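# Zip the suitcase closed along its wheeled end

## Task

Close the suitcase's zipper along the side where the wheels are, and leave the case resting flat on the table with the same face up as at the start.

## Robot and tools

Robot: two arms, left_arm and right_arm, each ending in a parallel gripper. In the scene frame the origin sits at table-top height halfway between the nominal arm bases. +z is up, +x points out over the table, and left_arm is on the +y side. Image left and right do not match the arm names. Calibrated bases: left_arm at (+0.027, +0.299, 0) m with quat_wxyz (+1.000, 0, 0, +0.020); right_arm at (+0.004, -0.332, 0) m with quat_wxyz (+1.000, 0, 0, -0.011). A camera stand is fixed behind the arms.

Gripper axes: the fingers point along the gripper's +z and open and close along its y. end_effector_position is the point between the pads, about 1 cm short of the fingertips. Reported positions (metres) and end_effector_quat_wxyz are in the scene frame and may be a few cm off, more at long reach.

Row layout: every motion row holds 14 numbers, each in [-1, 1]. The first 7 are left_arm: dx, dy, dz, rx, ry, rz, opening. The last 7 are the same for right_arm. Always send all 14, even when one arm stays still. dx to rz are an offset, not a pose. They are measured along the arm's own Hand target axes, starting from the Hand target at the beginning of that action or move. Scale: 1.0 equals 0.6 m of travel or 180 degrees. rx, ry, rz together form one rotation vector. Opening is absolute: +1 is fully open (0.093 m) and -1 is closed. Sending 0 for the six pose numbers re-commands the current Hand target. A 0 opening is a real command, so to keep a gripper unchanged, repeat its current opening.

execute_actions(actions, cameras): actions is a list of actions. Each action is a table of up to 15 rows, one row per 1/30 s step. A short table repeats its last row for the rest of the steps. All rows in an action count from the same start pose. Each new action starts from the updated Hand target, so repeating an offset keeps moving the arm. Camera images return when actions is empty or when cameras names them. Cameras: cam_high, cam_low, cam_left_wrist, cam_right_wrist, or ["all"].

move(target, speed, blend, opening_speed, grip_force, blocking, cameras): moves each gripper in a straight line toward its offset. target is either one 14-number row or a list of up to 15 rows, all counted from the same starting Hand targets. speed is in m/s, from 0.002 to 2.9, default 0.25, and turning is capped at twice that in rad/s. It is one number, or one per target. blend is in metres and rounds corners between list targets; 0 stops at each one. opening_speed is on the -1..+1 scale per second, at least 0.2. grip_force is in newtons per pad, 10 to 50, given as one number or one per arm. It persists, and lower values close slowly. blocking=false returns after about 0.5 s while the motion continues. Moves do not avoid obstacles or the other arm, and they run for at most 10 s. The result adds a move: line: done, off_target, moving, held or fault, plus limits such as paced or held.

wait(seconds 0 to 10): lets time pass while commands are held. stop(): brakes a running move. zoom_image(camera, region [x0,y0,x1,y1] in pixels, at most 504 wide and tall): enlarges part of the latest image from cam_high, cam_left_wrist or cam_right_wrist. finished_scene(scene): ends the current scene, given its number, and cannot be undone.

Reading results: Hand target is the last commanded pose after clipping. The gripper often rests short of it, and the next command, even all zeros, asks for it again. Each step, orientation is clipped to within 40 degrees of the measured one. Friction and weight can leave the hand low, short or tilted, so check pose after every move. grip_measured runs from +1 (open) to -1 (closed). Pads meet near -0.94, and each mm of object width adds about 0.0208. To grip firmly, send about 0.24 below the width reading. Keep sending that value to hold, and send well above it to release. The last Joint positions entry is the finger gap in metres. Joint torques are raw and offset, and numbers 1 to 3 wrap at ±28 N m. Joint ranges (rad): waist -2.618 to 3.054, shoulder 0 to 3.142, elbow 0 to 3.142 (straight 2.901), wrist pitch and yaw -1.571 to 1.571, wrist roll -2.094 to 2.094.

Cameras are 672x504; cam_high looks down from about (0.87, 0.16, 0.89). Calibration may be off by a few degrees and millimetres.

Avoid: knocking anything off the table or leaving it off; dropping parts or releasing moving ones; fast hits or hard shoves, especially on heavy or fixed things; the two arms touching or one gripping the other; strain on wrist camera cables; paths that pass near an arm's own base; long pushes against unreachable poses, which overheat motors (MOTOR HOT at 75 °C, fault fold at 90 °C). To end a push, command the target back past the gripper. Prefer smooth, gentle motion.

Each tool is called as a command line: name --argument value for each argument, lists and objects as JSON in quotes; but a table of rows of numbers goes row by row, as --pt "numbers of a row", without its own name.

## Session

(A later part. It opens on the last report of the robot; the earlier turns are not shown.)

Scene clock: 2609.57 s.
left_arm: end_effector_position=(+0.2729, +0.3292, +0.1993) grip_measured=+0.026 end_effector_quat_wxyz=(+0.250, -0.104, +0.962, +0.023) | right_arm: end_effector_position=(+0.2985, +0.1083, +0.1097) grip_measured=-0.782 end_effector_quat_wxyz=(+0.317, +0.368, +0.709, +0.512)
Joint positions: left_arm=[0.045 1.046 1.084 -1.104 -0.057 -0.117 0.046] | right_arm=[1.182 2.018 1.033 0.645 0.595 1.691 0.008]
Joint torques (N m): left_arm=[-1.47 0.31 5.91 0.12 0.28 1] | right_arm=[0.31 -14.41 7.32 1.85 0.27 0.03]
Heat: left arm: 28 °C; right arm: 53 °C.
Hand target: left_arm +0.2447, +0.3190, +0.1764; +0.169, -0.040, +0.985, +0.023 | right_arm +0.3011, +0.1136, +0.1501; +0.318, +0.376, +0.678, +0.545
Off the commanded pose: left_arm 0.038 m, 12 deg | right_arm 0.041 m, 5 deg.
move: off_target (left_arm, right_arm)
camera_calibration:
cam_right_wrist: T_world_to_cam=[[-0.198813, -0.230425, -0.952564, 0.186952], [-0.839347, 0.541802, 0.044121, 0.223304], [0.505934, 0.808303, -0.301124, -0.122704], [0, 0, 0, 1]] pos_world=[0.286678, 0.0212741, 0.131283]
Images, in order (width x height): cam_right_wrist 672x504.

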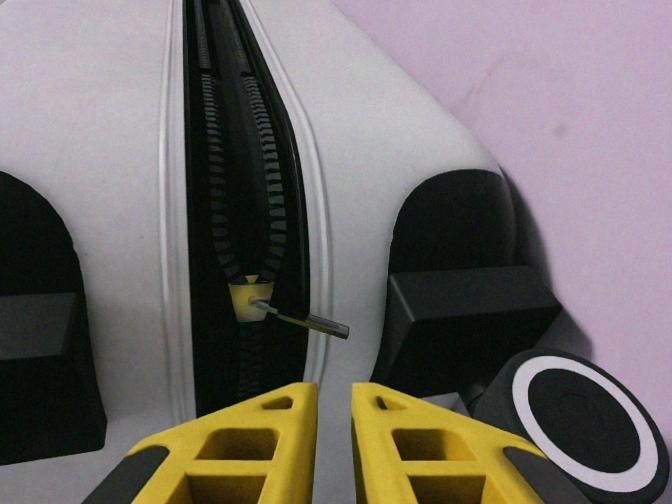

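move --target '[0,0,0,0,0,0,-0.25,0.05,0.008,0.035,-0.06,-0.08,0,-0.78]' --speed 0.1 --cameras '["cam_right_wrist"]'

Scene clock: 2626.60 s.
left_arm: end_effector_position=(+0.2729, +0.3292, +0.1993) grip_measured=+0.026 end_effector_quat_wxyz=(+0.250, -0.104, +0.962, +0.023) | right_arm: end_effector_position=(+0.3039, +0.1446, +0.1359) grip_measured=-0.782 end_effector_quat_wxyz=(+0.433, +0.404, +0.600, +0.538)
Joint positions: left_arm=[0.045 1.046 1.084 -1.104 -0.057 -0.117 0.046] | right_arm=[1.277 2.255 1.285 0.888 0.953 1.553 0.008]
Joint torques (N m): left_arm=[-1.46 0.32 5.79 0.1 0.3 1] | right_arm=[0.39 -10.4 7.56 2.05 0.2 -0.21]
Motor temperatures (°C): left_arm=[20 24 29 19 19 22 24] | right_arm=[19 54 31 51 18 19 20]
Heat: left arm: 29 °C; right arm: 54 °C.
Hand target: left_arm +0.2447, +0.3190, +0.1764; +0.169, -0.040, +0.985, +0.023 | right_arm +0.3041, +0.1504, +0.1498; +0.434, +0.410, +0.579, +0.555
Off the commanded pose: left_arm 0.038 m, 12 deg | right_arm 0.015 m, 3 deg.
move: off_target (left_arm, right_arm)
camera_calibration:
cam_right_wrist: T_world_to_cam=[[-0.027899, -0.119576, -0.992433, 0.158842], [-0.687266, 0.723233, -0.0678204, 0.149833], [0.72587, 0.680173, -0.102358, -0.222313], [0, 0, 0, 1]] pos_world=[0.268777, 0.0618404, 0.145046]
Images, in order (width x height): cam_right_wrist 672x504.

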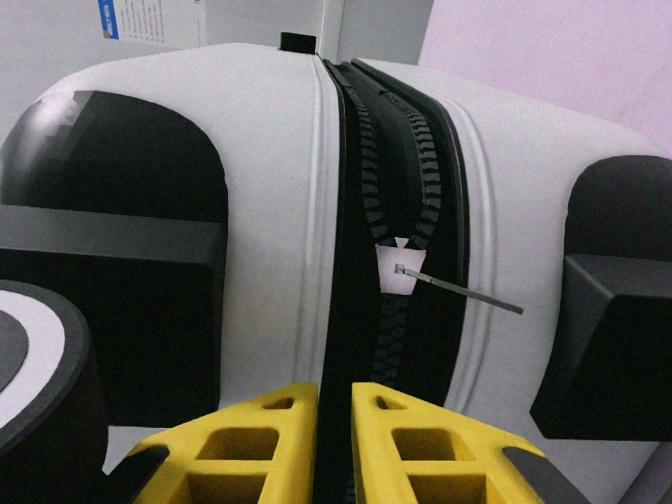

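move --pt "0 0 0 0 0 0 -0.25 0.02 -0.034 0.0 0 0 0 -0.78" --pt "0 0 0 0 0 0 -0.25 0.025 -0.026 0.075 0 0 0 -0.78" --speed 0.08 --cameras '["cam_right_wrist"]'

Scene clock: 2635.70 s.
left_arm: end_effector_position=(+0.2739, +0.3294, +0.1987) grip_measured=+0.026 end_effector_quat_wxyz=(+0.249, -0.105, +0.962, +0.024) | right_arm: end_effector_position=(+0.3217, +0.1699, +0.1212) grip_measured=-0.782 end_effector_quat_wxyz=(+0.438, +0.414, +0.586, +0.542)
Joint positions: left_arm=[0.045 1.05 1.084 -1.101 -0.057 -0.117 0.046] | right_arm=[1.263 2.399 1.46 0.888 0.964 1.548 0.008]
Joint torques (N m): left_arm=[-1.46 -0.1 5.81 0.09 0.27 1.07] | right_arm=[-3.69 -11.12 9.33 1.65 -0.53 -0.26]
Heat: left arm: 29 °C; right arm: 54 °C.
Hand target: left_arm +0.2447, +0.3190, +0.1763; +0.169, -0.040, +0.985, +0.023 | right_arm +0.3431, +0.1769, +0.1333; +0.434, +0.410, +0.579, +0.555
Off the commanded pose: left_arm 0.038 m, 12 deg | right_arm 0.025 m, 2 deg.
move: off_target (left_arm, right_arm)
camera_calibration:
cam_right_wrist: T_world_to_cam=[[-0.0189603, -0.0948456, -0.995311, 0.141045], [-0.66821, 0.741712, -0.0579505, 0.132271], [0.743731, 0.663978, -0.0774398, -0.260001], [0, 0, 0, 1]] pos_world=[0.28443, 0.0879052, 0.127914]
Images, in order (width x height): cam_right_wrist 672x504.

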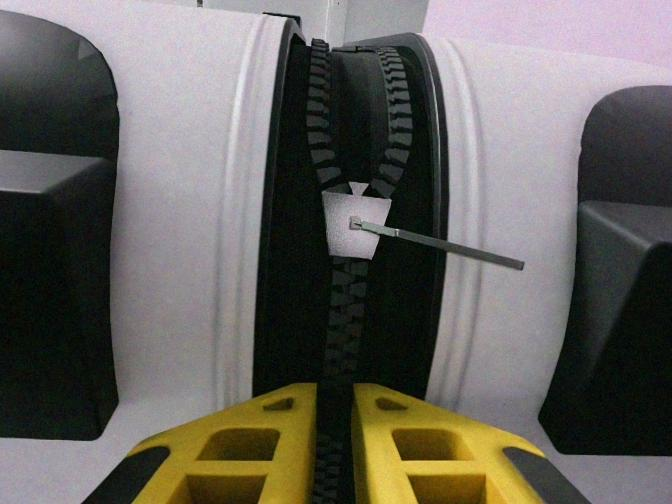

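move --target '[0.02,0.02,0,0,0,0,-0.25,-0.12,0.01,0.0,0,0,0,-0.78]' --speed 0.06 --cameras '["cam_right_wrist"]'

Scene clock: 2641.10 s.
left_arm: end_effector_position=(+0.2739, +0.3354, +0.1993) grip_measured=+0.026 end_effector_quat_wxyz=(+0.253, -0.096, +0.962, +0.017) | right_arm: end_effector_position=(+0.3277, +0.1490, +0.1201) grip_measured=-0.782 end_effector_quat_wxyz=(+0.388, +0.367, +0.618, +0.576)
Joint positions: left_arm=[0.097 1.045 1.081 -1.093 -0.015 -0.058 0.046] | right_arm=[1.195 2.294 1.247 1.001 0.73 1.544 0.008]
Joint torques (N m): left_arm=[0.13 -2.54 3.58 -0.1 0.15 1.11] | right_arm=[-6.2 -15.58 3.77 1.8 0.9 -0.19]
Heat: left arm: 29 °C; right arm: 54 °C.
Hand target: left_arm +0.2324, +0.3300, +0.1728; +0.169, -0.040, +0.985, +0.023 | right_arm +0.3636, +0.1083, +0.1428; +0.434, +0.410, +0.579, +0.555
Off the commanded pose: left_arm 0.050 m, 12 deg | right_arm 0.059 m, 9 deg.
move: off_target (left_arm, right_arm)
camera_calibration:
cam_right_wrist: T_world_to_cam=[[-0.0104185, -0.0926365, -0.995645, 0.134959], [-0.781903, 0.621421, -0.0496361, 0.205946], [0.623313, 0.777981, -0.078907, -0.227936], [0, 0, 0, 1]] pos_world=[0.304512, 0.0618531, 0.126608]
Images, in order (width x height): cam_right_wrist 672x504.

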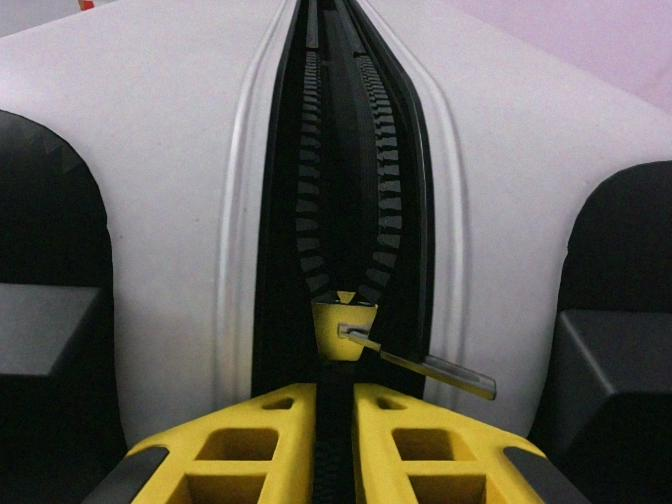

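move --target '[0.025,0.015,0,0,0,0,-0.25,-0.05,0.008,0.015,0,-0.02,0,-0.78]' --speed 0.04 --cameras '["cam_right_wrist"]'

Scene clock: 2646.13 s.
left_arm: end_effector_position=(+0.2723, +0.3431, +0.2001) grip_measured=+0.026 end_effector_quat_wxyz=(+0.273, -0.086, +0.958, +0.017) | right_arm: end_effector_position=(+0.3276, +0.1456, +0.1204) grip_measured=-0.782 end_effector_quat_wxyz=(+0.379, +0.357, +0.627, +0.579)
Joint positions: left_arm=[0.154 1.007 1.046 -1.056 0.022 0.008 0.046] | right_arm=[1.183 2.271 1.214 1.003 0.687 1.544 0.008]
Joint torques (N m): left_arm=[0.94 -3.06 3.59 -0.56 0.04 1.08] | right_arm=[-8.69 -16.06 3.77 1.84 1.52 -0.17]
Motor temperatures (°C): left_arm=[20 23 28 19 19 22 24] | right_arm=[20 57 32 49 18 19 20]
Heat: left arm: 28 °C; right arm: 57 °C.
Hand target: left_arm +0.2175, +0.3379, +0.1681; +0.169, -0.040, +0.985, +0.023 | right_arm +0.3807, +0.0825, +0.1489; +0.452, +0.427, +0.565, +0.542
Off the commanded pose: left_arm 0.064 m, 13 deg | right_arm 0.087 m, 14 deg.
move: off_target (left_arm, right_arm)
camera_calibration:
cam_right_wrist: T_world_to_cam=[[-0.0127176, -0.0997775, -0.994928, 0.13672], [-0.800926, 0.596705, -0.0496034, 0.21778], [0.598628, 0.796234, -0.0875031, -0.218798], [0, 0, 0, 1]] pos_world=[0.307143, 0.0579054, 0.127684]
Images, in order (width x height): cam_right_wrist 672x504.

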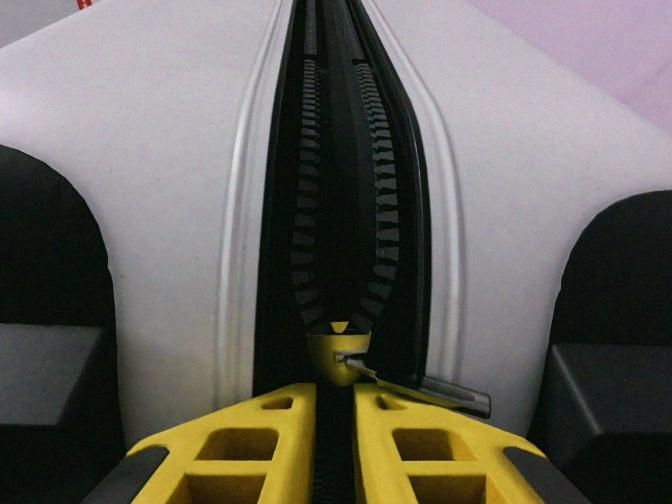

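move --target '[0.03,0.0,0,0,0,0,-0.25,-0.03,0.006,0.02,0,0.01,0,-0.78]' --speed 0.03 --cameras '["cam_right_wrist"]'

Scene clock: 2654.53 s.
left_arm: end_effector_position=(+0.2709, +0.3434, +0.2009) grip_measured=+0.026 end_effector_quat_wxyz=(+0.297, -0.084, +0.951, +0.017) | right_arm: end_effector_position=(+0.3291, +0.1432, +0.1206) grip_measured=-0.782 end_effector_quat_wxyz=(+0.351, +0.331, +0.647, +0.590)
Joint positions: left_arm=[0.163 0.958 1.003 -1.014 0.032 0.018 0.046] | right_arm=[1.149 2.234 1.163 1.003 0.563 1.544 0.008]
Joint torques (N m): left_arm=[1.17 -3.62 3.6 -1.06 0.05 1.08] | right_arm=[-10.37 -15.87 4.07 1.98 1.94 -0.16]
Motor temperatures (°C): left_arm=[20 24 28 19 19 22 24] | right_arm=[21 60 31 49 19 19 20]
Heat: left arm: 28 °C; right arm: 60 °C.
Hand target: left_arm +0.2006, +0.3366, +0.1620; +0.169, -0.040, +0.985, +0.023 | right_arm +0.3965, +0.0678, +0.1533; +0.443, +0.418, +0.572, +0.549
Off the commanded pose: left_arm 0.081 m, 16 deg | right_arm 0.106 m, 18 deg.
move: off_target (left_arm, right_arm)
camera_calibration:
cam_right_wrist: T_world_to_cam=[[-0.0157604, -0.110423, -0.99376, 0.138998], [-0.8516, 0.522297, -0.0445299, 0.247239], [0.523955, 0.845584, -0.102268, -0.198486], [0, 0, 0, 1]] pos_world=[0.316738, 0.0540534, 0.128842]
Images, in order (width x height): cam_right_wrist 672x504.

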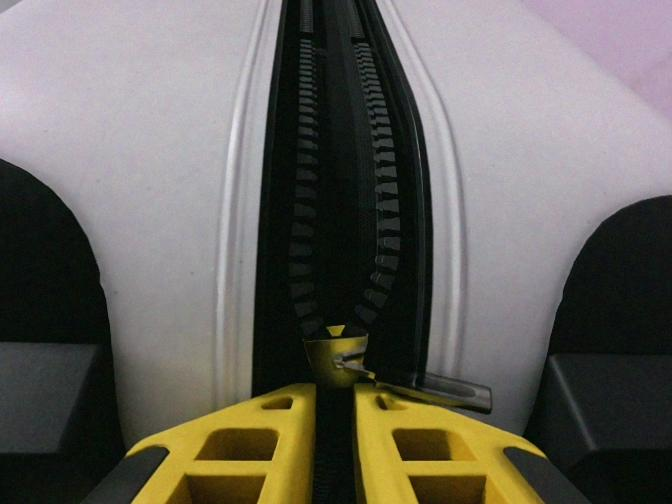

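move --target '[0.03,-0.01,0,0,0,0,-0.25,-0.04,0.004,0.035,0,0.03,0,-0.78]' --speed 0.03 --cameras '["cam_right_wrist"]'

Scene clock: 2661.60 s.
left_arm: end_effector_position=(+0.2667, +0.3427, +0.2016) grip_measured=+0.026 end_effector_quat_wxyz=(+0.318, -0.089, +0.944, +0.018) | right_arm: end_effector_position=(+0.3447, +0.1294, +0.1207) grip_measured=-0.781 end_effector_quat_wxyz=(+0.305, +0.290, +0.675, +0.607)
Joint positions: left_arm=[0.163 0.902 0.961 -0.983 0.031 0.005 0.046] | right_arm=[1.051 2.183 1.093 1.008 0.328 1.537 0.008]
Joint torques (N m): left_arm=[-0.03 -3.6 3.63 -1.53 0.04 1.12] | right_arm=[-11.06 -15.41 4.56 2.09 2.2 -0.08]
Motor temperatures (°C): left_arm=[20 24 28 19 19 22 24] | right_arm=[23 62 30 50 20 19 20]
Heat: left arm: 28 °C; right arm: 62 °C.
Hand target: left_arm +0.1842, +0.3294, +0.1558; +0.169, -0.040, +0.985, +0.023 | right_arm +0.4229, +0.0502, +0.1567; +0.416, +0.392, +0.593, +0.568
Off the commanded pose: left_arm 0.095 m, 19 deg | right_arm 0.117 m, 20 deg.
move: off_target (left_arm, right_arm)
camera_calibration:
cam_right_wrist: T_world_to_cam=[[-0.0185266, -0.121968, -0.992361, 0.140209], [-0.91565, 0.400689, -0.0321527, 0.303957], [0.401549, 0.90806, -0.119103, -0.158842], [0, 0, 0, 1]] pos_world=[0.344699, 0.0395466, 0.129992]
Images, in order (width x height): cam_right_wrist 672x504.

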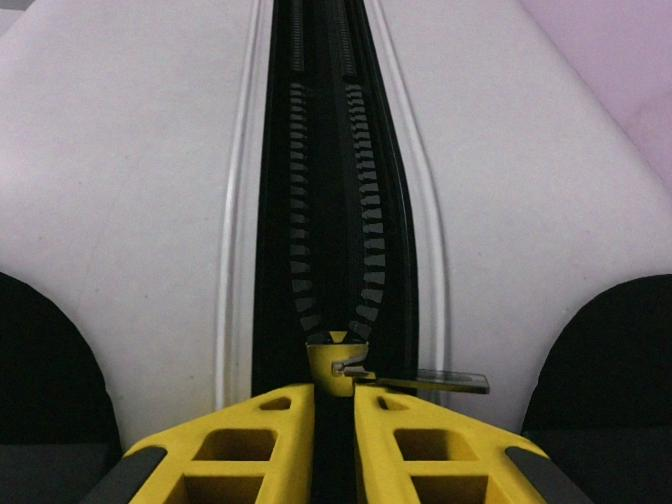

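move --target '[0.03,-0.005,0,0,0,0,-0.25,-0.015,0.004,0.045,0,0.08,0,-0.78]' --speed 0.03 --cameras '["cam_right_wrist"]'

Scene clock: 2670.80 s.
left_arm: end_effector_position=(+0.2285, +0.3397, +0.1997) grip_measured=+0.026 end_effector_quat_wxyz=(+0.303, -0.082, +0.949, +0.030) | right_arm: end_effector_position=(+0.4445, +0.0483, +0.1209) grip_measured=-0.781 end_effector_quat_wxyz=(+0.325, +0.329, +0.666, +0.585)
Joint positions: left_arm=[0.175 0.779 0.938 -1.11 0.018 0.038 0.046] | right_arm=[0.776 2.176 1.115 0.956 0.148 1.537 0.008]
Joint torques (N m): left_arm=[-0.88 0.2 2.17 -0.76 0.11 0.84] | right_arm=[-0.66 -14.17 7.39 2.13 -0.04 -0.11]
Motor temperatures (°C): left_arm=[20 24 28 19 19 22 24] | right_arm=[24 63 30 51 21 19 20]
Heat: left arm: 28 °C; right arm: 63 °C.
Hand target: left_arm +0.1676, +0.3251, +0.1497; +0.169, -0.040, +0.985, +0.023 | right_arm +0.4514, +0.0511, +0.1592; +0.338, +0.318, +0.640, +0.612
Off the commanded pose: left_arm 0.080 m, 17 deg | right_arm 0.039 m, 5 deg.
move: off_target (left_arm, right_arm)
camera_calibration:
cam_right_wrist: T_world_to_cam=[[-0.0575076, -0.125465, -0.99043, 0.149514], [-0.873754, 0.486246, -0.0108633, 0.402535], [0.482956, 0.864768, -0.137588, -0.157127], [0, 0, 0, 1]] pos_world=[0.436201, -0.0410942, 0.130837]
Images, in order (width x height): cam_right_wrist 672x504.

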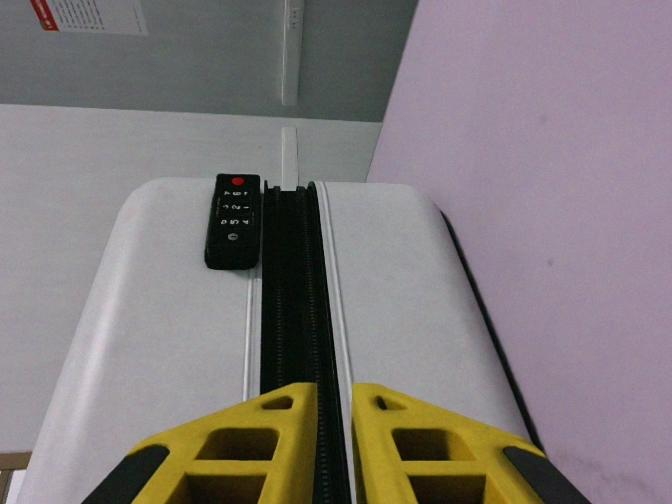

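move --pt "-0.06 0.005 0 0 0 0 -0.25 0.03 0 -0.08 0 0 0 -0.78" --pt "-0.06 0.005 0 0 0 0 -0.25 0.2 0 -0.12 0.03 -0.02 0 -0.78" --speed 0.12 --cameras '["cam_right_wrist","cam_high"]'

Scene clock: 2679.57 s.
left_arm: end_effector_position=(+0.2313, +0.3406, +0.1985) grip_measured=+0.026 end_effector_quat_wxyz=(+0.264, -0.084, +0.961, +0.025) | right_arm: end_effector_position=(+0.3217, +0.1032, +0.1184) grip_measured=-0.781 end_effector_quat_wxyz=(+0.340, +0.346, +0.686, +0.541)
Joint positions: left_arm=[0.177 0.868 1 -1.167 0.018 0.038 0.046] | right_arm=[1.126 2.059 1.015 0.828 0.551 1.591 0.008]
Joint torques (N m): left_arm=[-1.98 2.25 2.71 0.27 0.04 0.73] | right_arm=[0.34 -13.79 7.27 1.91 0.17 -0.01]
Motor temperatures (°C): left_arm=[20 23 27 19 19 22 24] | right_arm=[22 62 30 51 20 19 20]
Heat: left arm: 27 °C; right arm: 62 °C.
Hand target: left_arm +0.2011, +0.3307, +0.1619; +0.169, -0.040, +0.985, +0.023 | right_arm +0.3239, +0.1088, +0.1556; +0.343, +0.352, +0.657, +0.571
Off the commanded pose: left_arm 0.049 m, 12 deg | right_arm 0.038 m, 5 deg.
move: off_target (left_arm, right_arm)
camera_calibration:
cam_right_wrist: T_world_to_cam=[[-0.108527, -0.199905, -0.973786, 0.169065], [-0.845586, 0.533619, -0.0153052, 0.255062], [0.522691, 0.82176, -0.226949, -0.143401], [0, 0, 0, 1]] pos_world=[0.308979, 0.0155316, 0.135992]
Images, in order (width x height): cam_high 672x504, cam_right_wrist 672x504.

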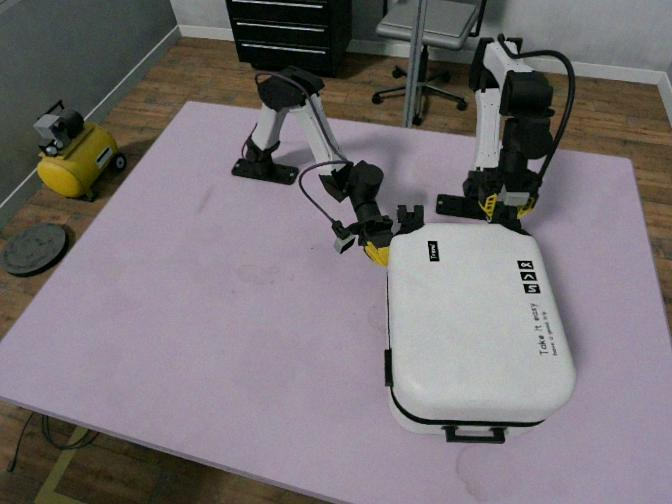

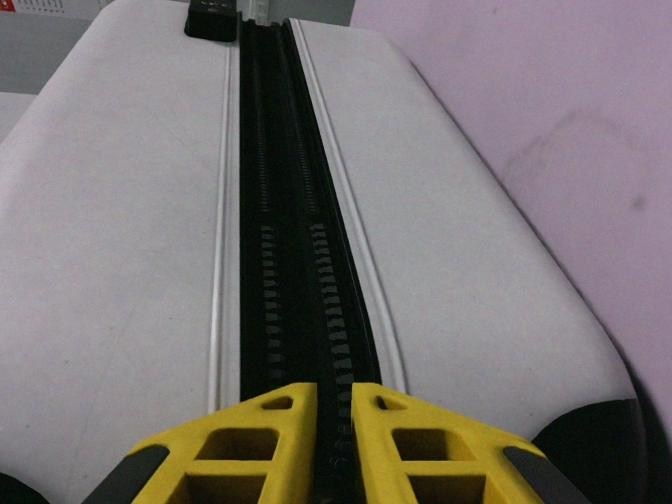

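move --target '[-0.11,0.0,0.03,0,0,0,-0.25,0.02,0,-0.09,0,0,0,-0.78]' --speed 0.1

move --target '[0,0.0,0,0,0,0,-0.25,0.1,0.01,0.02,0,0.03,0,-0.78]' --speed 0.12 --cameras '["cam_right_wrist"]'

Scene clock: 2688.77 s.
left_arm: end_effector_position=(+0.2679, +0.3388, +0.1953) grip_measured=+0.026 end_effector_quat_wxyz=(+0.215, -0.068, +0.974, +0.019) | right_arm: end_effector_position=(+0.2731, +0.0949, +0.1336) grip_measured=-0.781 end_effector_quat_wxyz=(+0.343, +0.344, +0.683, +0.546)
Joint positions: left_arm=[0.129 1.093 1.123 -1.165 0.005 0.028 0.046] | right_arm=[1.235 1.944 0.9 0.828 0.659 1.61 0.008]
Joint torques (N m): left_arm=[-1.95 3.44 2.85 1.61 -0.03 0.4] | right_arm=[0.25 -13.29 4.23 2.08 0.25 0]
Motor temperatures (°C): left_arm=[20 23 27 19 19 21 24] | right_arm=[22 63 31 52 19 19 20]
Heat: left arm: 27 °C; right arm: 63 °C.
Hand target: left_arm +0.2691, +0.3365, +0.1669; +0.169, -0.040, +0.985, +0.023 | right_arm +0.2716, +0.0916, +0.1611; +0.343, +0.353, +0.657, +0.571
Off the commanded pose: left_arm 0.028 m, 6 deg | right_arm 0.028 m, 4 deg.
move: off_target (left_arm, right_arm)

Scene clock: 2689.80 s.
left_arm: end_effector_position=(+0.2717, +0.3408, +0.1955) grip_measured=+0.026 end_effector_quat_wxyz=(+0.219, -0.066, +0.973, +0.023) | right_arm: end_effector_position=(+0.2647, +0.1135, +0.1420) grip_measured=-0.781 end_effector_quat_wxyz=(+0.350, +0.356, +0.676, +0.542)
Joint positions: left_arm=[0.129 1.099 1.123 -1.149 -0.002 0.034 0.046] | right_arm=[1.283 1.972 0.993 0.753 0.735 1.636 0.008]
Joint torques (N m): left_arm=[-1.95 3 2.99 1.43 0.02 0.35] | right_arm=[2.47 -7.99 9.68 2.08 -0.77 -0.2]
Motor temperatures (°C): left_arm=[20 23 27 19 19 21 24] | right_arm=[22 62 31 52 19 19 20]
Heat: left arm: 27 °C; right arm: 62 °C.
Hand target: left_arm +0.2691, +0.3365, +0.1669; +0.169, -0.040, +0.985, +0.023 | right_arm +0.2513, +0.1497, +0.1629; +0.312, +0.325, +0.672, +0.587
Off the commanded pose: left_arm 0.029 m, 7 deg | right_arm 0.044 m, 8 deg.
move: off_target (left_arm, right_arm)
camera_calibration:
cam_right_wrist: T_world_to_cam=[[-0.103245, -0.184545, -0.977386, 0.185162], [-0.829259, 0.558579, -0.0178705, 0.194976], [0.549245, 0.808661, -0.210706, -0.124449], [0, 0, 0, 1]] pos_world=[0.249155, 0.0258987, 0.158237]
Images, in order (width x height): cam_right_wrist 672x504.

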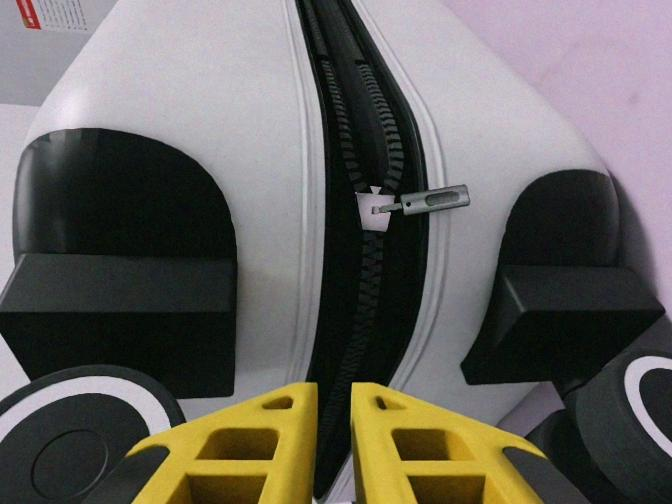

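move --target '[0,0.0,0,0,0,0,-0.25,-0.04,-0.03,0.1,0,-0.03,0,-0.78]' --speed 0.1 --cameras '["cam_right_wrist"]'

Scene clock: 2696.93 s.
left_arm: end_effector_position=(+0.2735, +0.3404, +0.1956) grip_measured=+0.026 end_effector_quat_wxyz=(+0.221, -0.065, +0.973, +0.022) | right_arm: end_effector_position=(+0.3006, +0.1574, +0.1211) grip_measured=-0.781 end_effector_quat_wxyz=(+0.337, +0.350, +0.678, +0.551)
Joint positions: left_arm=[0.129 1.102 1.123 -1.142 0.002 0.034 0.046] | right_arm=[1.226 2.175 1.212 0.755 0.649 1.626 0.008]
Joint torques (N m): left_arm=[-1.95 2.82 3.07 1.35 -0.02 0.34] | right_arm=[-1.51 -9.94 8.39 2.14 0.06 -0.22]
Motor temperatures (°C): left_arm=[20 23 27 20 19 21 24] | right_arm=[21 58 33 51 19 19 20]
Heat: left arm: 27 °C; right arm: 58 °C.
Hand target: left_arm +0.2691, +0.3365, +0.1669; +0.169, -0.040, +0.985, +0.023 | right_arm +0.3124, +0.1637, +0.1389; +0.343, +0.353, +0.657, +0.571
Off the commanded pose: left_arm 0.029 m, 7 deg | right_arm 0.022 m, 3 deg.
move: off_target (left_arm, right_arm)
camera_calibration:
cam_right_wrist: T_world_to_cam=[[-0.104375, -0.172485, -0.979467, 0.175348], [-0.84495, 0.534829, -0.00414367, 0.206686], [0.524562, 0.827168, -0.201564, -0.180809], [0, 0, 0, 1]] pos_world=[0.287787, 0.0692627, 0.13616]
Images, in order (width x height): cam_right_wrist 672x504.

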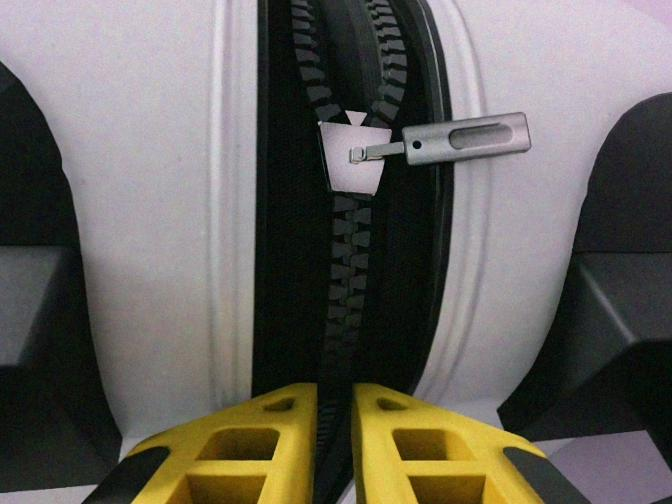

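move --target '[0.06,0.0,0,0,0,0,-0.25,-0.115,0.008,0.03,0,0,0,-0.78]' --speed 0.06 --cameras '["cam_right_wrist"]'

Scene clock: 2702.60 s.
left_arm: end_effector_position=(+0.2806, +0.3396, +0.1995) grip_measured=+0.026 end_effector_quat_wxyz=(+0.280, -0.070, +0.957, +0.020) | right_arm: end_effector_position=(+0.3191, +0.1540, +0.1171) grip_measured=-0.781 end_effector_quat_wxyz=(+0.287, +0.303, +0.701, +0.579)
Joint positions: left_arm=[0.129 1.022 1.042 -1.022 0.014 0.02 0.046] | right_arm=[1.13 2.164 1.16 0.824 0.399 1.589 0.008]
Joint torques (N m): left_arm=[-0.42 -0.49 1.95 -0.14 -0.01 0.65] | right_arm=[-6.71 -14.97 4.52 2.04 1.03 -0.11]
Motor temperatures (°C): left_arm=[20 23 27 20 19 21 24] | right_arm=[21 56 33 51 19 19 20]
Heat: left arm: 27 °C; right arm: 56 °C.
Hand target: left_arm +0.2353, +0.3340, +0.1549; +0.169, -0.040, +0.985, +0.023 | right_arm +0.3637, +0.1143, +0.1448; +0.343, +0.353, +0.657, +0.571
Off the commanded pose: left_arm 0.064 m, 14 deg | right_arm 0.066 m, 10 deg.
move: off_target (left_arm, right_arm)
camera_calibration:
cam_right_wrist: T_world_to_cam=[[-0.0890906, -0.171858, -0.981085, 0.167945], [-0.917397, 0.39774, 0.0136345, 0.26616], [0.387873, 0.901259, -0.193097, -0.157223], [0, 0, 0, 1]] pos_world=[0.320119, 0.0646989, 0.13078]
Images, in order (width x height): cam_right_wrist 672x504.

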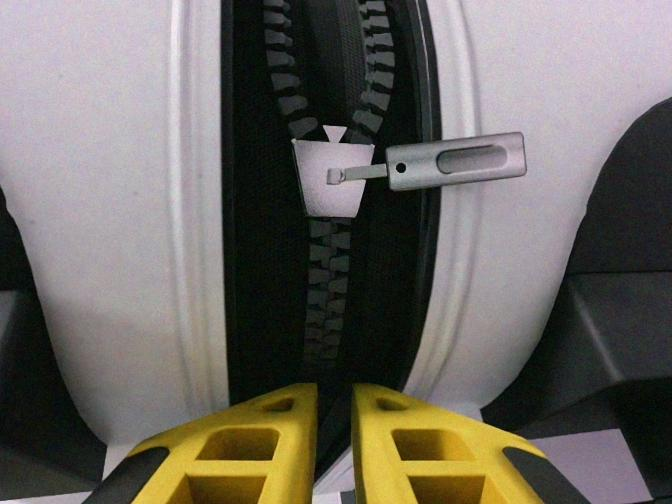

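move --target '[0.0,0.0,0,0,0,0,-0.25,-0.03,0.008,-0.035,0,-0.02,0,-0.78]' --speed 0.04 --cameras '["cam_right_wrist"]'

Scene clock: 2708.60 s.
left_arm: end_effector_position=(+0.2807, +0.3396, +0.1996) grip_measured=+0.026 end_effector_quat_wxyz=(+0.280, -0.070, +0.957, +0.020) | right_arm: end_effector_position=(+0.3553, +0.0937, +0.1222) grip_measured=-0.781 end_effector_quat_wxyz=(+0.356, +0.366, +0.669, +0.540)
Joint positions: left_arm=[0.129 1.022 1.042 -1.022 0.014 0.02 0.046] | right_arm=[1.061 2.095 1.071 0.831 0.544 1.589 0.008]
Joint torques (N m): left_arm=[-0.43 -0.43 1.91 -0.14 0.02 0.66] | right_arm=[-0.17 -15.23 4.37 2.02 0.19 -0.11]
Motor temperatures (°C): left_arm=[20 23 27 20 19 21 24] | right_arm=[21 57 32 51 19 19 20]
Heat: left arm: 27 °C; right arm: 57 °C.
Hand target: left_arm +0.2353, +0.3340, +0.1549; +0.169, -0.040, +0.985, +0.023 | right_arm +0.3554, +0.0888, +0.1530; +0.363, +0.370, +0.646, +0.560
Off the commanded pose: left_arm 0.064 m, 14 deg | right_arm 0.031 m, 4 deg.
move: off_target (left_arm, right_arm)
camera_calibration:
cam_right_wrist: T_world_to_cam=[[-0.108847, -0.175195, -0.978498, 0.172848], [-0.813233, 0.581777, -0.013701, 0.272388], [0.571668, 0.794256, -0.205799, -0.169651], [0, 0, 0, 1]] pos_world=[0.337313, 0.00655886, 0.13795]
Images, in order (width x height): cam_right_wrist 672x504.

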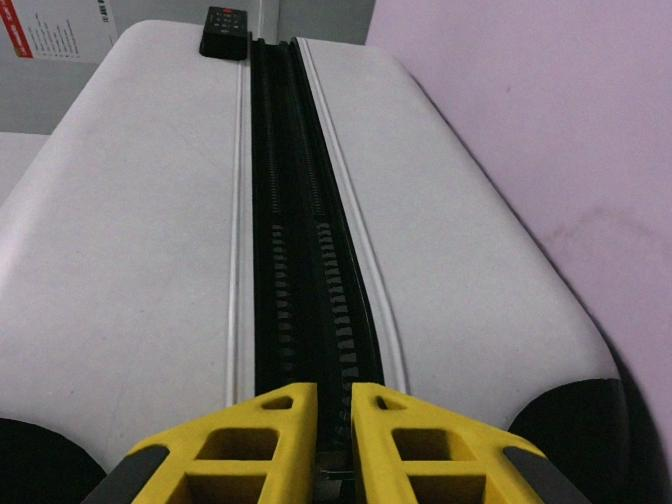

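move --target '[-0.05,0.0,0.01,0,0,0,-0.25,0.03,0.0,-0.07,0,0,0,-0.78]' --speed 0.08 --cameras '["cam_right_wrist"]'

Scene clock: 2715.00 s.
left_arm: end_effector_position=(+0.2841, +0.3407, +0.1968) grip_measured=+0.026 end_effector_quat_wxyz=(+0.253, -0.071, +0.965, +0.019) | right_arm: end_effector_position=(+0.3110, +0.0890, +0.1261) grip_measured=-0.781 end_effector_quat_wxyz=(+0.362, +0.362, +0.674, +0.533)
Joint positions: left_arm=[0.129 1.085 1.09 -1.064 0.011 0.02 0.046] | right_arm=[1.157 2.01 0.964 0.831 0.642 1.597 0.008]
Joint torques (N m): left_arm=[-1.54 2.54 2.92 0.74 -0.05 0.55] | right_arm=[0.12 -14.16 4.23 2.09 0.19 0]
Motor temperatures (°C): left_arm=[20 23 26 19 19 21 24] | right_arm=[21 57 32 52 19 19 20]
Heat: left arm: 26 °C; right arm: 57 °C.
Hand target: left_arm +0.2655, +0.3364, +0.1593; +0.169, -0.040, +0.985, +0.023 | right_arm +0.3099, +0.0857, +0.1566; +0.363, +0.370, +0.646, +0.560
Off the commanded pose: left_arm 0.042 m, 11 deg | right_arm 0.031 m, 5 deg.
move: off_target (left_arm, right_arm)
camera_calibration:
cam_right_wrist: T_world_to_cam=[[-0.105538, -0.195696, -0.974969, 0.171358], [-0.812164, 0.582706, -0.0290465, 0.24069], [0.573805, 0.788769, -0.220435, -0.138125], [0, 0, 0, 1]] pos_world=[0.292821, 0.00223119, 0.143613]
Images, in order (width x height): cam_right_wrist 672x504.

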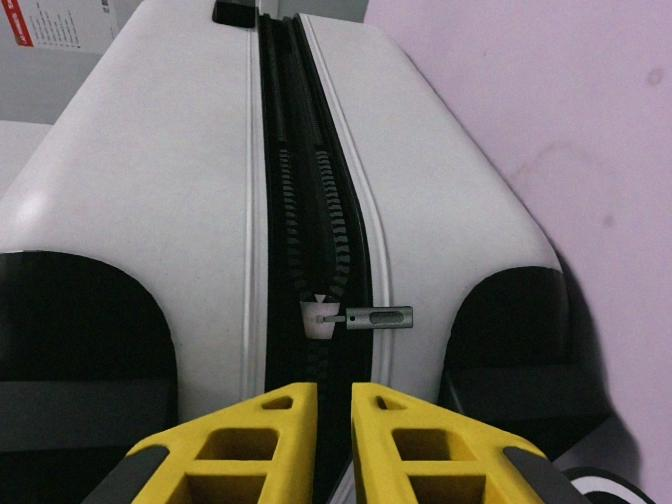

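move --pt "0 0.0 0 0 0 0 -0.25 0.075 0.01 0.02 0 0 0 -0.78" --pt "0 0.0 0 0 0 0 -0.25 0.07 0.005 0.095 0 0 0 -0.78" --speed 0.08 --cameras '["cam_right_wrist"]'

Scene clock: 2722.97 s.
left_arm: end_effector_position=(+0.2892, +0.3425, +0.1967) grip_measured=+0.026 end_effector_quat_wxyz=(+0.257, -0.071, +0.964, +0.022) | right_arm: end_effector_position=(+0.3294, +0.1360, +0.1292) grip_measured=-0.781 end_effector_quat_wxyz=(+0.368, +0.375, +0.665, +0.531)
Joint positions: left_arm=[0.129 1.096 1.09 -1.043 0.005 0.021 0.046] | right_arm=[1.173 2.156 1.225 0.715 0.688 1.616 0.008]
Joint torques (N m): left_arm=[-1.43 1.76 3.19 0.53 -0.03 0.53] | right_arm=[-1.59 -9.7 9.61 2.12 -0.23 -0.23]
Motor temperatures (°C): left_arm=[20 23 26 19 19 21 24] | right_arm=[21 58 31 53 19 19 20]
Heat: left arm: 26 °C; right arm: 58 °C.
Hand target: left_arm +0.2654, +0.3364, +0.1592; +0.169, -0.040, +0.985, +0.023 | right_arm +0.3412, +0.1490, +0.1510; +0.364, +0.370, +0.646, +0.560
Off the commanded pose: left_arm 0.045 m, 11 deg | right_arm 0.028 m, 4 deg.
move: off_target (left_arm, right_arm)
camera_calibration:
cam_right_wrist: T_world_to_cam=[[-0.111356, -0.181229, -0.977116, 0.185739], [-0.793469, 0.6082, -0.0223786, 0.217873], [0.598337, 0.772819, -0.211526, -0.192074], [0, 0, 0, 1]] pos_world=[0.308484, 0.0495895, 0.145736]
Images, in order (width x height): cam_right_wrist 672x504.

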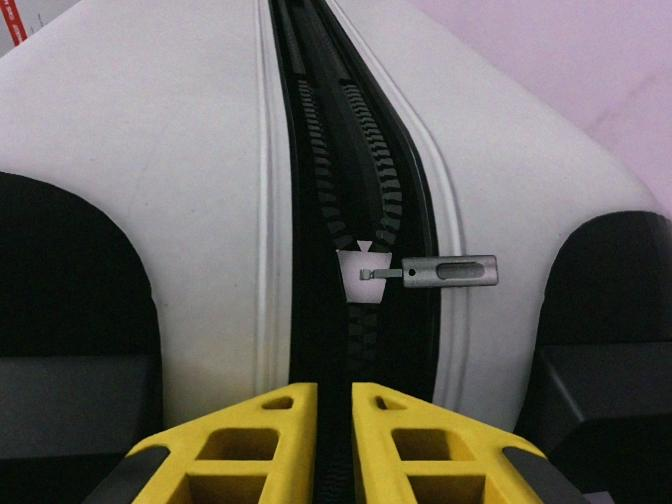

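move --pt "0 0.0 0 0 0 0 -0.25 0.0 -0.012 0.0 0 0 0 -0.78" --pt "0.04 0.0 -0.01 0 0 0 -0.25 -0.09 -0.004 0.005 0 -0.02 0 -0.78" --speed 0.05 --cameras '["cam_right_wrist"]'

Scene clock: 2729.87 s.
left_arm: end_effector_position=(+0.2889, +0.3422, +0.1996) grip_measured=+0.026 end_effector_quat_wxyz=(+0.280, -0.073, +0.957, +0.023) | right_arm: end_effector_position=(+0.3700, +0.1036, +0.1184) grip_measured=-0.781 end_effector_quat_wxyz=(+0.380, +0.385, +0.660, +0.521)
Joint positions: left_arm=[0.129 1.054 1.057 -1.004 0.006 0.016 0.046] | right_arm=[1.066 2.165 1.184 0.772 0.621 1.592 0.008]
Joint torques (N m): left_arm=[-0.55 -1.33 2.28 -0.22 0.08 0.67] | right_arm=[0.34 -15.41 4.63 2.14 0.17 -0.09]
Motor temperatures (°C): left_arm=[20 23 26 19 19 21 24] | right_arm=[20 56 31 53 18 19 20]
Heat: left arm: 26 °C; right arm: 56 °C.
Hand target: left_arm +0.2409, +0.3344, +0.1570; +0.169, -0.040, +0.985, +0.023 | right_arm +0.3687, +0.1023, +0.1512; +0.384, +0.388, +0.634, +0.548
Off the commanded pose: left_arm 0.065 m, 14 deg | right_arm 0.033 m, 4 deg.
move: off_target (left_arm, right_arm)
camera_calibration:
cam_right_wrist: T_world_to_cam=[[-0.117589, -0.186066, -0.975475, 0.176466], [-0.770354, 0.636973, -0.0286358, 0.258655], [0.626679, 0.748094, -0.218238, -0.200821], [0, 0, 0, 1]] pos_world=[0.345857, 0.018311, 0.135719]
Images, in order (width x height): cam_right_wrist 672x504.

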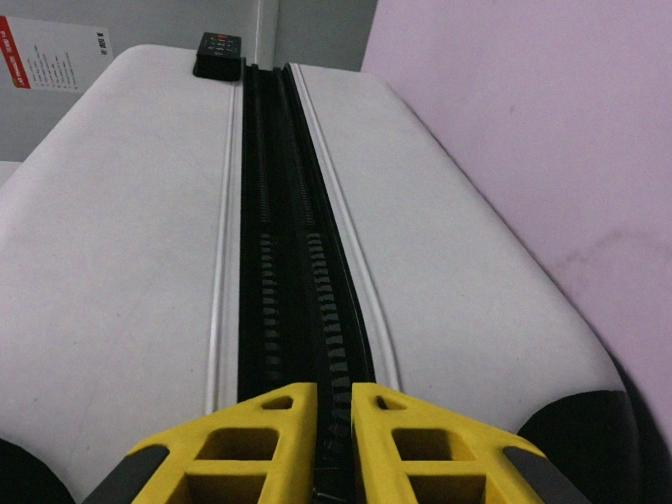

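move --pt "0 0.0 0 0 0 0 -0.25 0.02 0.0 -0.09 0 -0.03 0 -0.78" --pt "0 0.0 0 0 0 0 -0.25 0.11 0.003 -0.07 0 -0.06 0 -0.78" --speed 0.1 --cameras '["cam_right_wrist"]'

Scene clock: 2736.63 s.
left_arm: end_effector_position=(+0.2887, +0.3428, +0.1997) grip_measured=+0.026 end_effector_quat_wxyz=(+0.280, -0.073, +0.957, +0.024) | right_arm: end_effector_position=(+0.3099, +0.1247, +0.1354) grip_measured=-0.781 end_effector_quat_wxyz=(+0.461, +0.441, +0.605, +0.476)
Joint positions: left_arm=[0.13 1.054 1.057 -1.004 0.005 0.016 0.046] | right_arm=[1.274 2.208 1.325 0.629 1.067 1.655 0.008]
Joint torques (N m): left_arm=[-0.55 -1.4 2.24 -0.24 0.06 0.66] | right_arm=[1.72 -10.73 9.03 1.84 -0.11 -0.11]
Motor temperatures (°C): left_arm=[20 23 26 19 19 21 24] | right_arm=[20 58 31 53 18 19 20]
Heat: left arm: 26 °C; right arm: 58 °C.
Hand target: left_arm +0.2409, +0.3343, +0.1569; +0.169, -0.040, +0.985, +0.023 | right_arm +0.3036, +0.1461, +0.1533; +0.442, +0.437, +0.595, +0.509
Off the commanded pose: left_arm 0.065 m, 14 deg | right_arm 0.028 m, 5 deg.
move: off_target (left_arm, right_arm)
camera_calibration:
cam_right_wrist: T_world_to_cam=[[-0.105591, -0.180514, -0.977888, 0.185909], [-0.596816, 0.798086, -0.0828798, 0.132889], [0.7954, 0.574868, -0.192005, -0.209421], [0, 0, 0, 1]] pos_world=[0.265514, 0.0478914, 0.152602]
Images, in order (width x height): cam_right_wrist 672x504.

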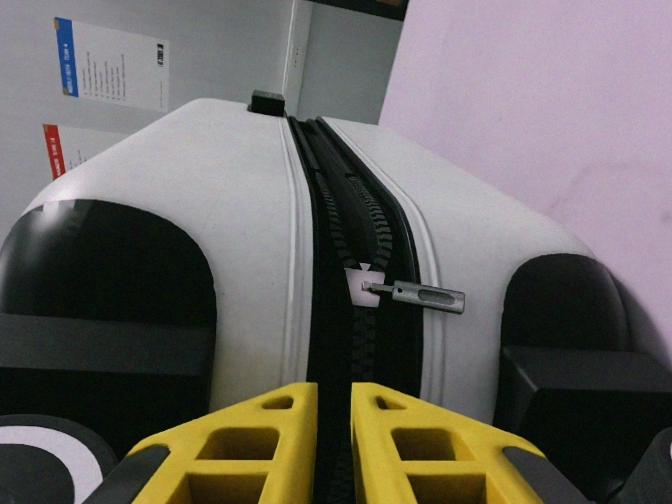

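move --pt "-0.04 0.0 0.01 0 0 0 -0.25 0.035 -0.018 0.0 0 0 0 -0.78" --pt "-0.04 0.0 0.01 0 0 0 -0.25 0.04 -0.014 0.125 0 0 0 -0.78" --speed 0.08 --cameras '["cam_right_wrist"]'

Scene clock: 2744.17 s.
left_arm: end_effector_position=(+0.3078, +0.3493, +0.1997) grip_measured=+0.026 end_effector_quat_wxyz=(+0.281, -0.092, +0.955, +0.027) | right_arm: end_effector_position=(+0.3468, +0.1795, +0.1339) grip_measured=-0.781 end_effector_quat_wxyz=(+0.450, +0.444, +0.592, +0.501)
Joint positions: left_arm=[0.132 1.128 1.093 -0.964 -0.011 -0.016 0.046] | right_arm=[1.235 2.422 1.665 0.58 1.01 1.633 0.008]
Joint torques (N m): left_arm=[-1.22 -0.73 3.75 -0.19 0.18 0.88] | right_arm=[-4.03 -10.85 9.22 1.63 -0.6 -0.23]
Motor temperatures (°C): left_arm=[20 23 26 19 19 21 24] | right_arm=[20 56 32 53 18 19 20]
Heat: left arm: 26 °C; right arm: 56 °C.
Hand target: left_arm +0.2655, +0.3364, +0.1593; +0.169, -0.040, +0.985, +0.023 | right_arm +0.3704, +0.1850, +0.1362; +0.441, +0.438, +0.595, +0.509
Off the commanded pose: left_arm 0.060 m, 15 deg | right_arm 0.024 m, 2 deg.
move: off_target (left_arm, right_arm)
camera_calibration:
cam_right_wrist: T_world_to_cam=[[-0.0848968, -0.128597, -0.988056, 0.18295], [-0.611073, 0.789974, -0.0503111, 0.113145], [0.787009, 0.599503, -0.145648, -0.27831], [0, 0, 0, 1]] pos_world=[0.303705, 0.100993, 0.145922]
Images, in order (width x height): cam_right_wrist 672x504.

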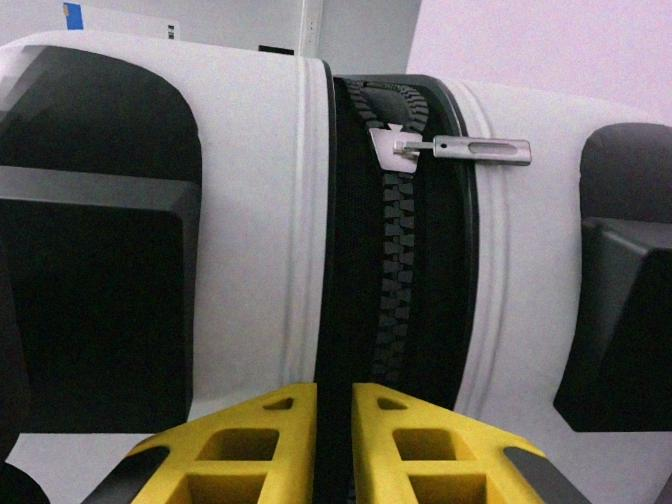

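move --pt "0.0 0.0 0.0 0 0 0 -0.25 -0.01 -0.024 -0.03 0 0 0 -0.78" --pt "0.0 0.0 0.0 0 0 0 -0.25 -0.065 -0.02 -0.01 0 0 0 -0.78" --speed 0.05 --cameras '["cam_right_wrist"]'

Scene clock: 2752.53 s.
left_arm: end_effector_position=(+0.3078, +0.3493, +0.1997) grip_measured=+0.026 end_effector_quat_wxyz=(+0.281, -0.092, +0.955, +0.027) | right_arm: end_effector_position=(+0.3540, +0.1674, +0.1144) grip_measured=-0.781 end_effector_quat_wxyz=(+0.418, +0.425, +0.606, +0.528)
Joint positions: left_arm=[0.132 1.128 1.093 -0.964 -0.011 -0.016 0.046] | right_arm=[1.195 2.397 1.515 0.734 0.878 1.628 0.008]
Joint torques (N m): left_arm=[-1.32 -0.75 3.93 -0.27 0.2 0.88] | right_arm=[-3.62 -16.34 3.88 1.47 0.37 -0.25]
Motor temperatures (°C): left_arm=[20 23 26 19 19 21 24] | right_arm=[20 55 33 51 18 19 20]
Heat: left arm: 26 °C; right arm: 55 °C.
Hand target: left_arm +0.2655, +0.3364, +0.1593; +0.169, -0.040, +0.985, +0.023 | right_arm +0.3727, +0.1446, +0.1281; +0.442, +0.438, +0.595, +0.509
Off the commanded pose: left_arm 0.060 m, 15 deg | right_arm 0.032 m, 4 deg.
move: off_target (left_arm, right_arm)
camera_calibration:
cam_right_wrist: T_world_to_cam=[[-0.0822483, -0.107164, -0.990834, 0.158598], [-0.680169, 0.732702, -0.0227855, 0.157004], [0.728427, 0.67206, -0.133153, -0.272392], [0, 0, 0, 1]] pos_world=[0.318251, 0.0850227, 0.124451]
Images, in order (width x height): cam_right_wrist 672x504.

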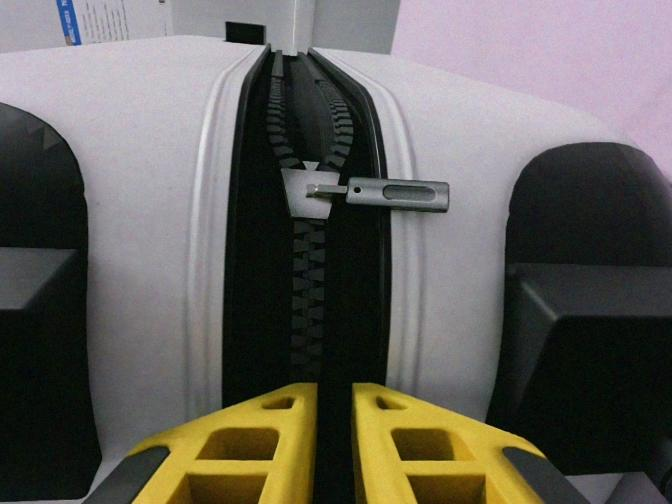

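move --target '[0.0,0.0,0.0,0,0,0,-0.25,-0.05,0.025,0.0,0,0.0,0,-0.78]' --speed 0.04 --cameras '["cam_right_wrist"]'

Scene clock: 2757.37 s.
left_arm: end_effector_position=(+0.3078, +0.3493, +0.1997) grip_measured=+0.026 end_effector_quat_wxyz=(+0.281, -0.092, +0.955, +0.027) | right_arm: end_effector_position=(+0.3811, +0.1192, +0.1111) grip_measured=-0.781 end_effector_quat_wxyz=(+0.441, +0.437, +0.612, +0.490)
Joint positions: left_arm=[0.132 1.128 1.093 -0.964 -0.011 -0.016 0.046] | right_arm=[1.116 2.316 1.391 0.721 0.867 1.614 0.008]
Joint torques (N m): left_arm=[-1.32 -0.76 3.88 -0.26 0.21 0.89] | right_arm=[-0.24 -17.73 4.59 1.77 0.07 -0.19]
Motor temperatures (°C): left_arm=[20 22 26 19 19 21 24] | right_arm=[20 57 32 50 18 19 20]
Heat: left arm: 26 °C; right arm: 57 °C.
Hand target: left_arm +0.2655, +0.3364, +0.1593; +0.169, -0.040, +0.985, +0.023 | right_arm +0.3806, +0.1169, +0.1452; +0.442, +0.438, +0.595, +0.509
Off the commanded pose: left_arm 0.060 m, 15 deg | right_arm 0.034 m, 3 deg.
move: off_target (left_arm, right_arm)
camera_calibration:
cam_right_wrist: T_world_to_cam=[[-0.112267, -0.1617, -0.980433, 0.169203], [-0.630861, 0.773915, -0.055401, 0.190634], [0.76773, 0.612298, -0.188895, -0.261781], [0, 0, 0, 1]] pos_world=[0.340237, 0.0401134, 0.127004]
Images, in order (width x height): cam_right_wrist 672x504.

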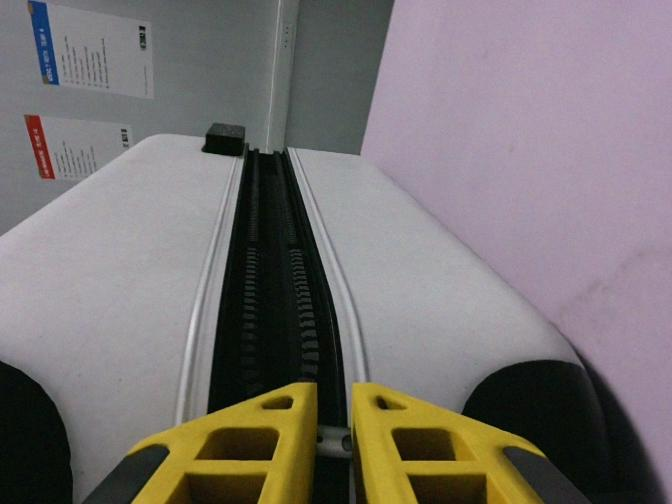

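zoom_image --camera "cam_right_wrist" --region '[240, 340, 430, 503]'

Scaled by 2.653 from the camera's 672x504 image, which has a finer 960x720 frame.

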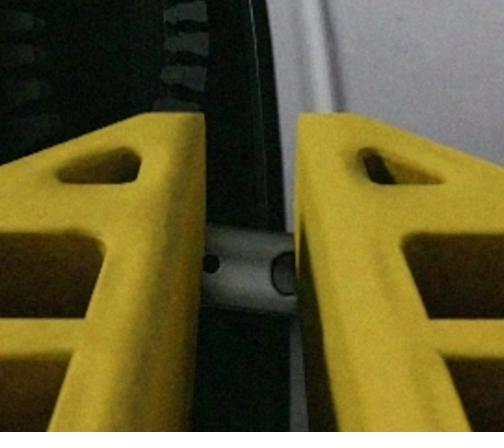

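move --target '[0.0,0.0,0.0,0,0,0,-0.25,0.015,0.012,-0.06,0,0.08,0,-0.5]' --speed 0.08 --cameras '["cam_right_wrist"]'

Scene clock: 2772.30 s.
left_arm: end_effector_position=(+0.3078, +0.3493, +0.1997) grip_measured=+0.026 end_effector_quat_wxyz=(+0.281, -0.092, +0.955, +0.027) | right_arm: end_effector_position=(+0.3464, +0.1183, +0.1179) grip_measured=-0.502 end_effector_quat_wxyz=(+0.362, +0.374, +0.671, +0.528)
Joint positions: left_arm=[0.132 1.128 1.093 -0.964 -0.011 -0.016 0.046] | right_arm=[1.116 2.15 1.172 0.754 0.621 1.61 0.021]
Joint torques (N m): left_arm=[-1.21 -0.79 3.66 -0.24 0.17 0.88] | right_arm=[0.2 -16.03 4.42 2.18 0.05 -0.22]
Motor temperatures (°C): left_arm=[20 22 26 19 19 21 24] | right_arm=[20 65 31 51 18 19 20]
Heat: left arm: 26 °C; right arm: 65 °C.
Hand target: left_arm +0.2655, +0.3364, +0.1593; +0.169, -0.040, +0.985, +0.023 | right_arm +0.3441, +0.1185, +0.1550; +0.363, +0.370, +0.646, +0.560
Off the commanded pose: left_arm 0.060 m, 15 deg | right_arm 0.037 m, 5 deg.
move: off_target (left_arm, right_arm)
camera_calibration:
cam_right_wrist: T_world_to_cam=[[-0.123279, -0.188412, -0.974322, 0.177994], [-0.799359, 0.600666, -0.0150145, 0.243899], [0.588071, 0.776982, -0.224659, -0.186445], [0, 0, 0, 1]] pos_world=[0.326549, 0.0318986, 0.135199]
Images, in order (width x height): cam_right_wrist 672x504.

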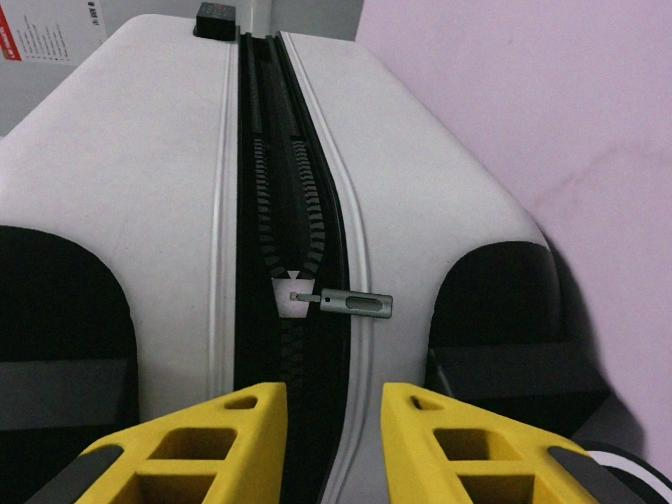

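move --pt "0.0 0.0 0.0 0 0 0 -0.25 0.055 0.02 0.0 0 0 0 -0.5" --pt "0.0 0.0 0.0 0 0 0 -0.25 0.055 0.015 0.085 0 0 0 -0.5" --speed 0.08 --cameras '["cam_right_wrist"]'

Scene clock: 2781.73 s.
left_arm: end_effector_position=(+0.3076, +0.3501, +0.1997) grip_measured=+0.026 end_effector_quat_wxyz=(+0.281, -0.094, +0.955, +0.028) | right_arm: end_effector_position=(+0.3574, +0.1577, +0.1223) grip_measured=-0.502 end_effector_quat_wxyz=(+0.366, +0.374, +0.678, +0.516)
Joint positions: left_arm=[0.132 1.128 1.093 -0.964 -0.015 -0.02 0.046] | right_arm=[1.136 2.253 1.405 0.596 0.649 1.611 0.021]
Joint torques (N m): left_arm=[-1.14 -0.83 3.77 -0.2 0.21 0.94] | right_arm=[-2.1 -11.3 10.44 2.39 -0.25 -0.27]
Motor temperatures (°C): left_arm=[20 22 26 19 19 21 24] | right_arm=[20 64 31 51 18 19 20]
Heat: left arm: 26 °C; right arm: 64 °C.
Hand target: left_arm +0.2655, +0.3364, +0.1593; +0.169, -0.040, +0.985, +0.023 | right_arm +0.3746, +0.1717, +0.1565; +0.364, +0.370, +0.646, +0.560
Off the commanded pose: left_arm 0.060 m, 15 deg | right_arm 0.041 m, 6 deg.
move: off_target (left_arm, right_arm)
camera_calibration:
cam_right_wrist: T_world_to_cam=[[-0.132178, -0.21389, -0.967874, 0.197498], [-0.795211, 0.605806, -0.0252786, 0.228172], [0.59175, 0.766323, -0.250162, -0.219017], [0, 0, 0, 1]] pos_world=[0.337154, 0.0718525, 0.142131]
Images, in order (width x height): cam_right_wrist 672x504.

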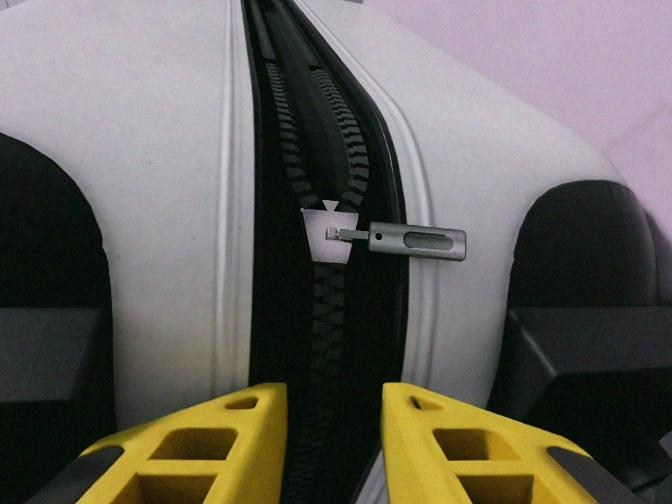

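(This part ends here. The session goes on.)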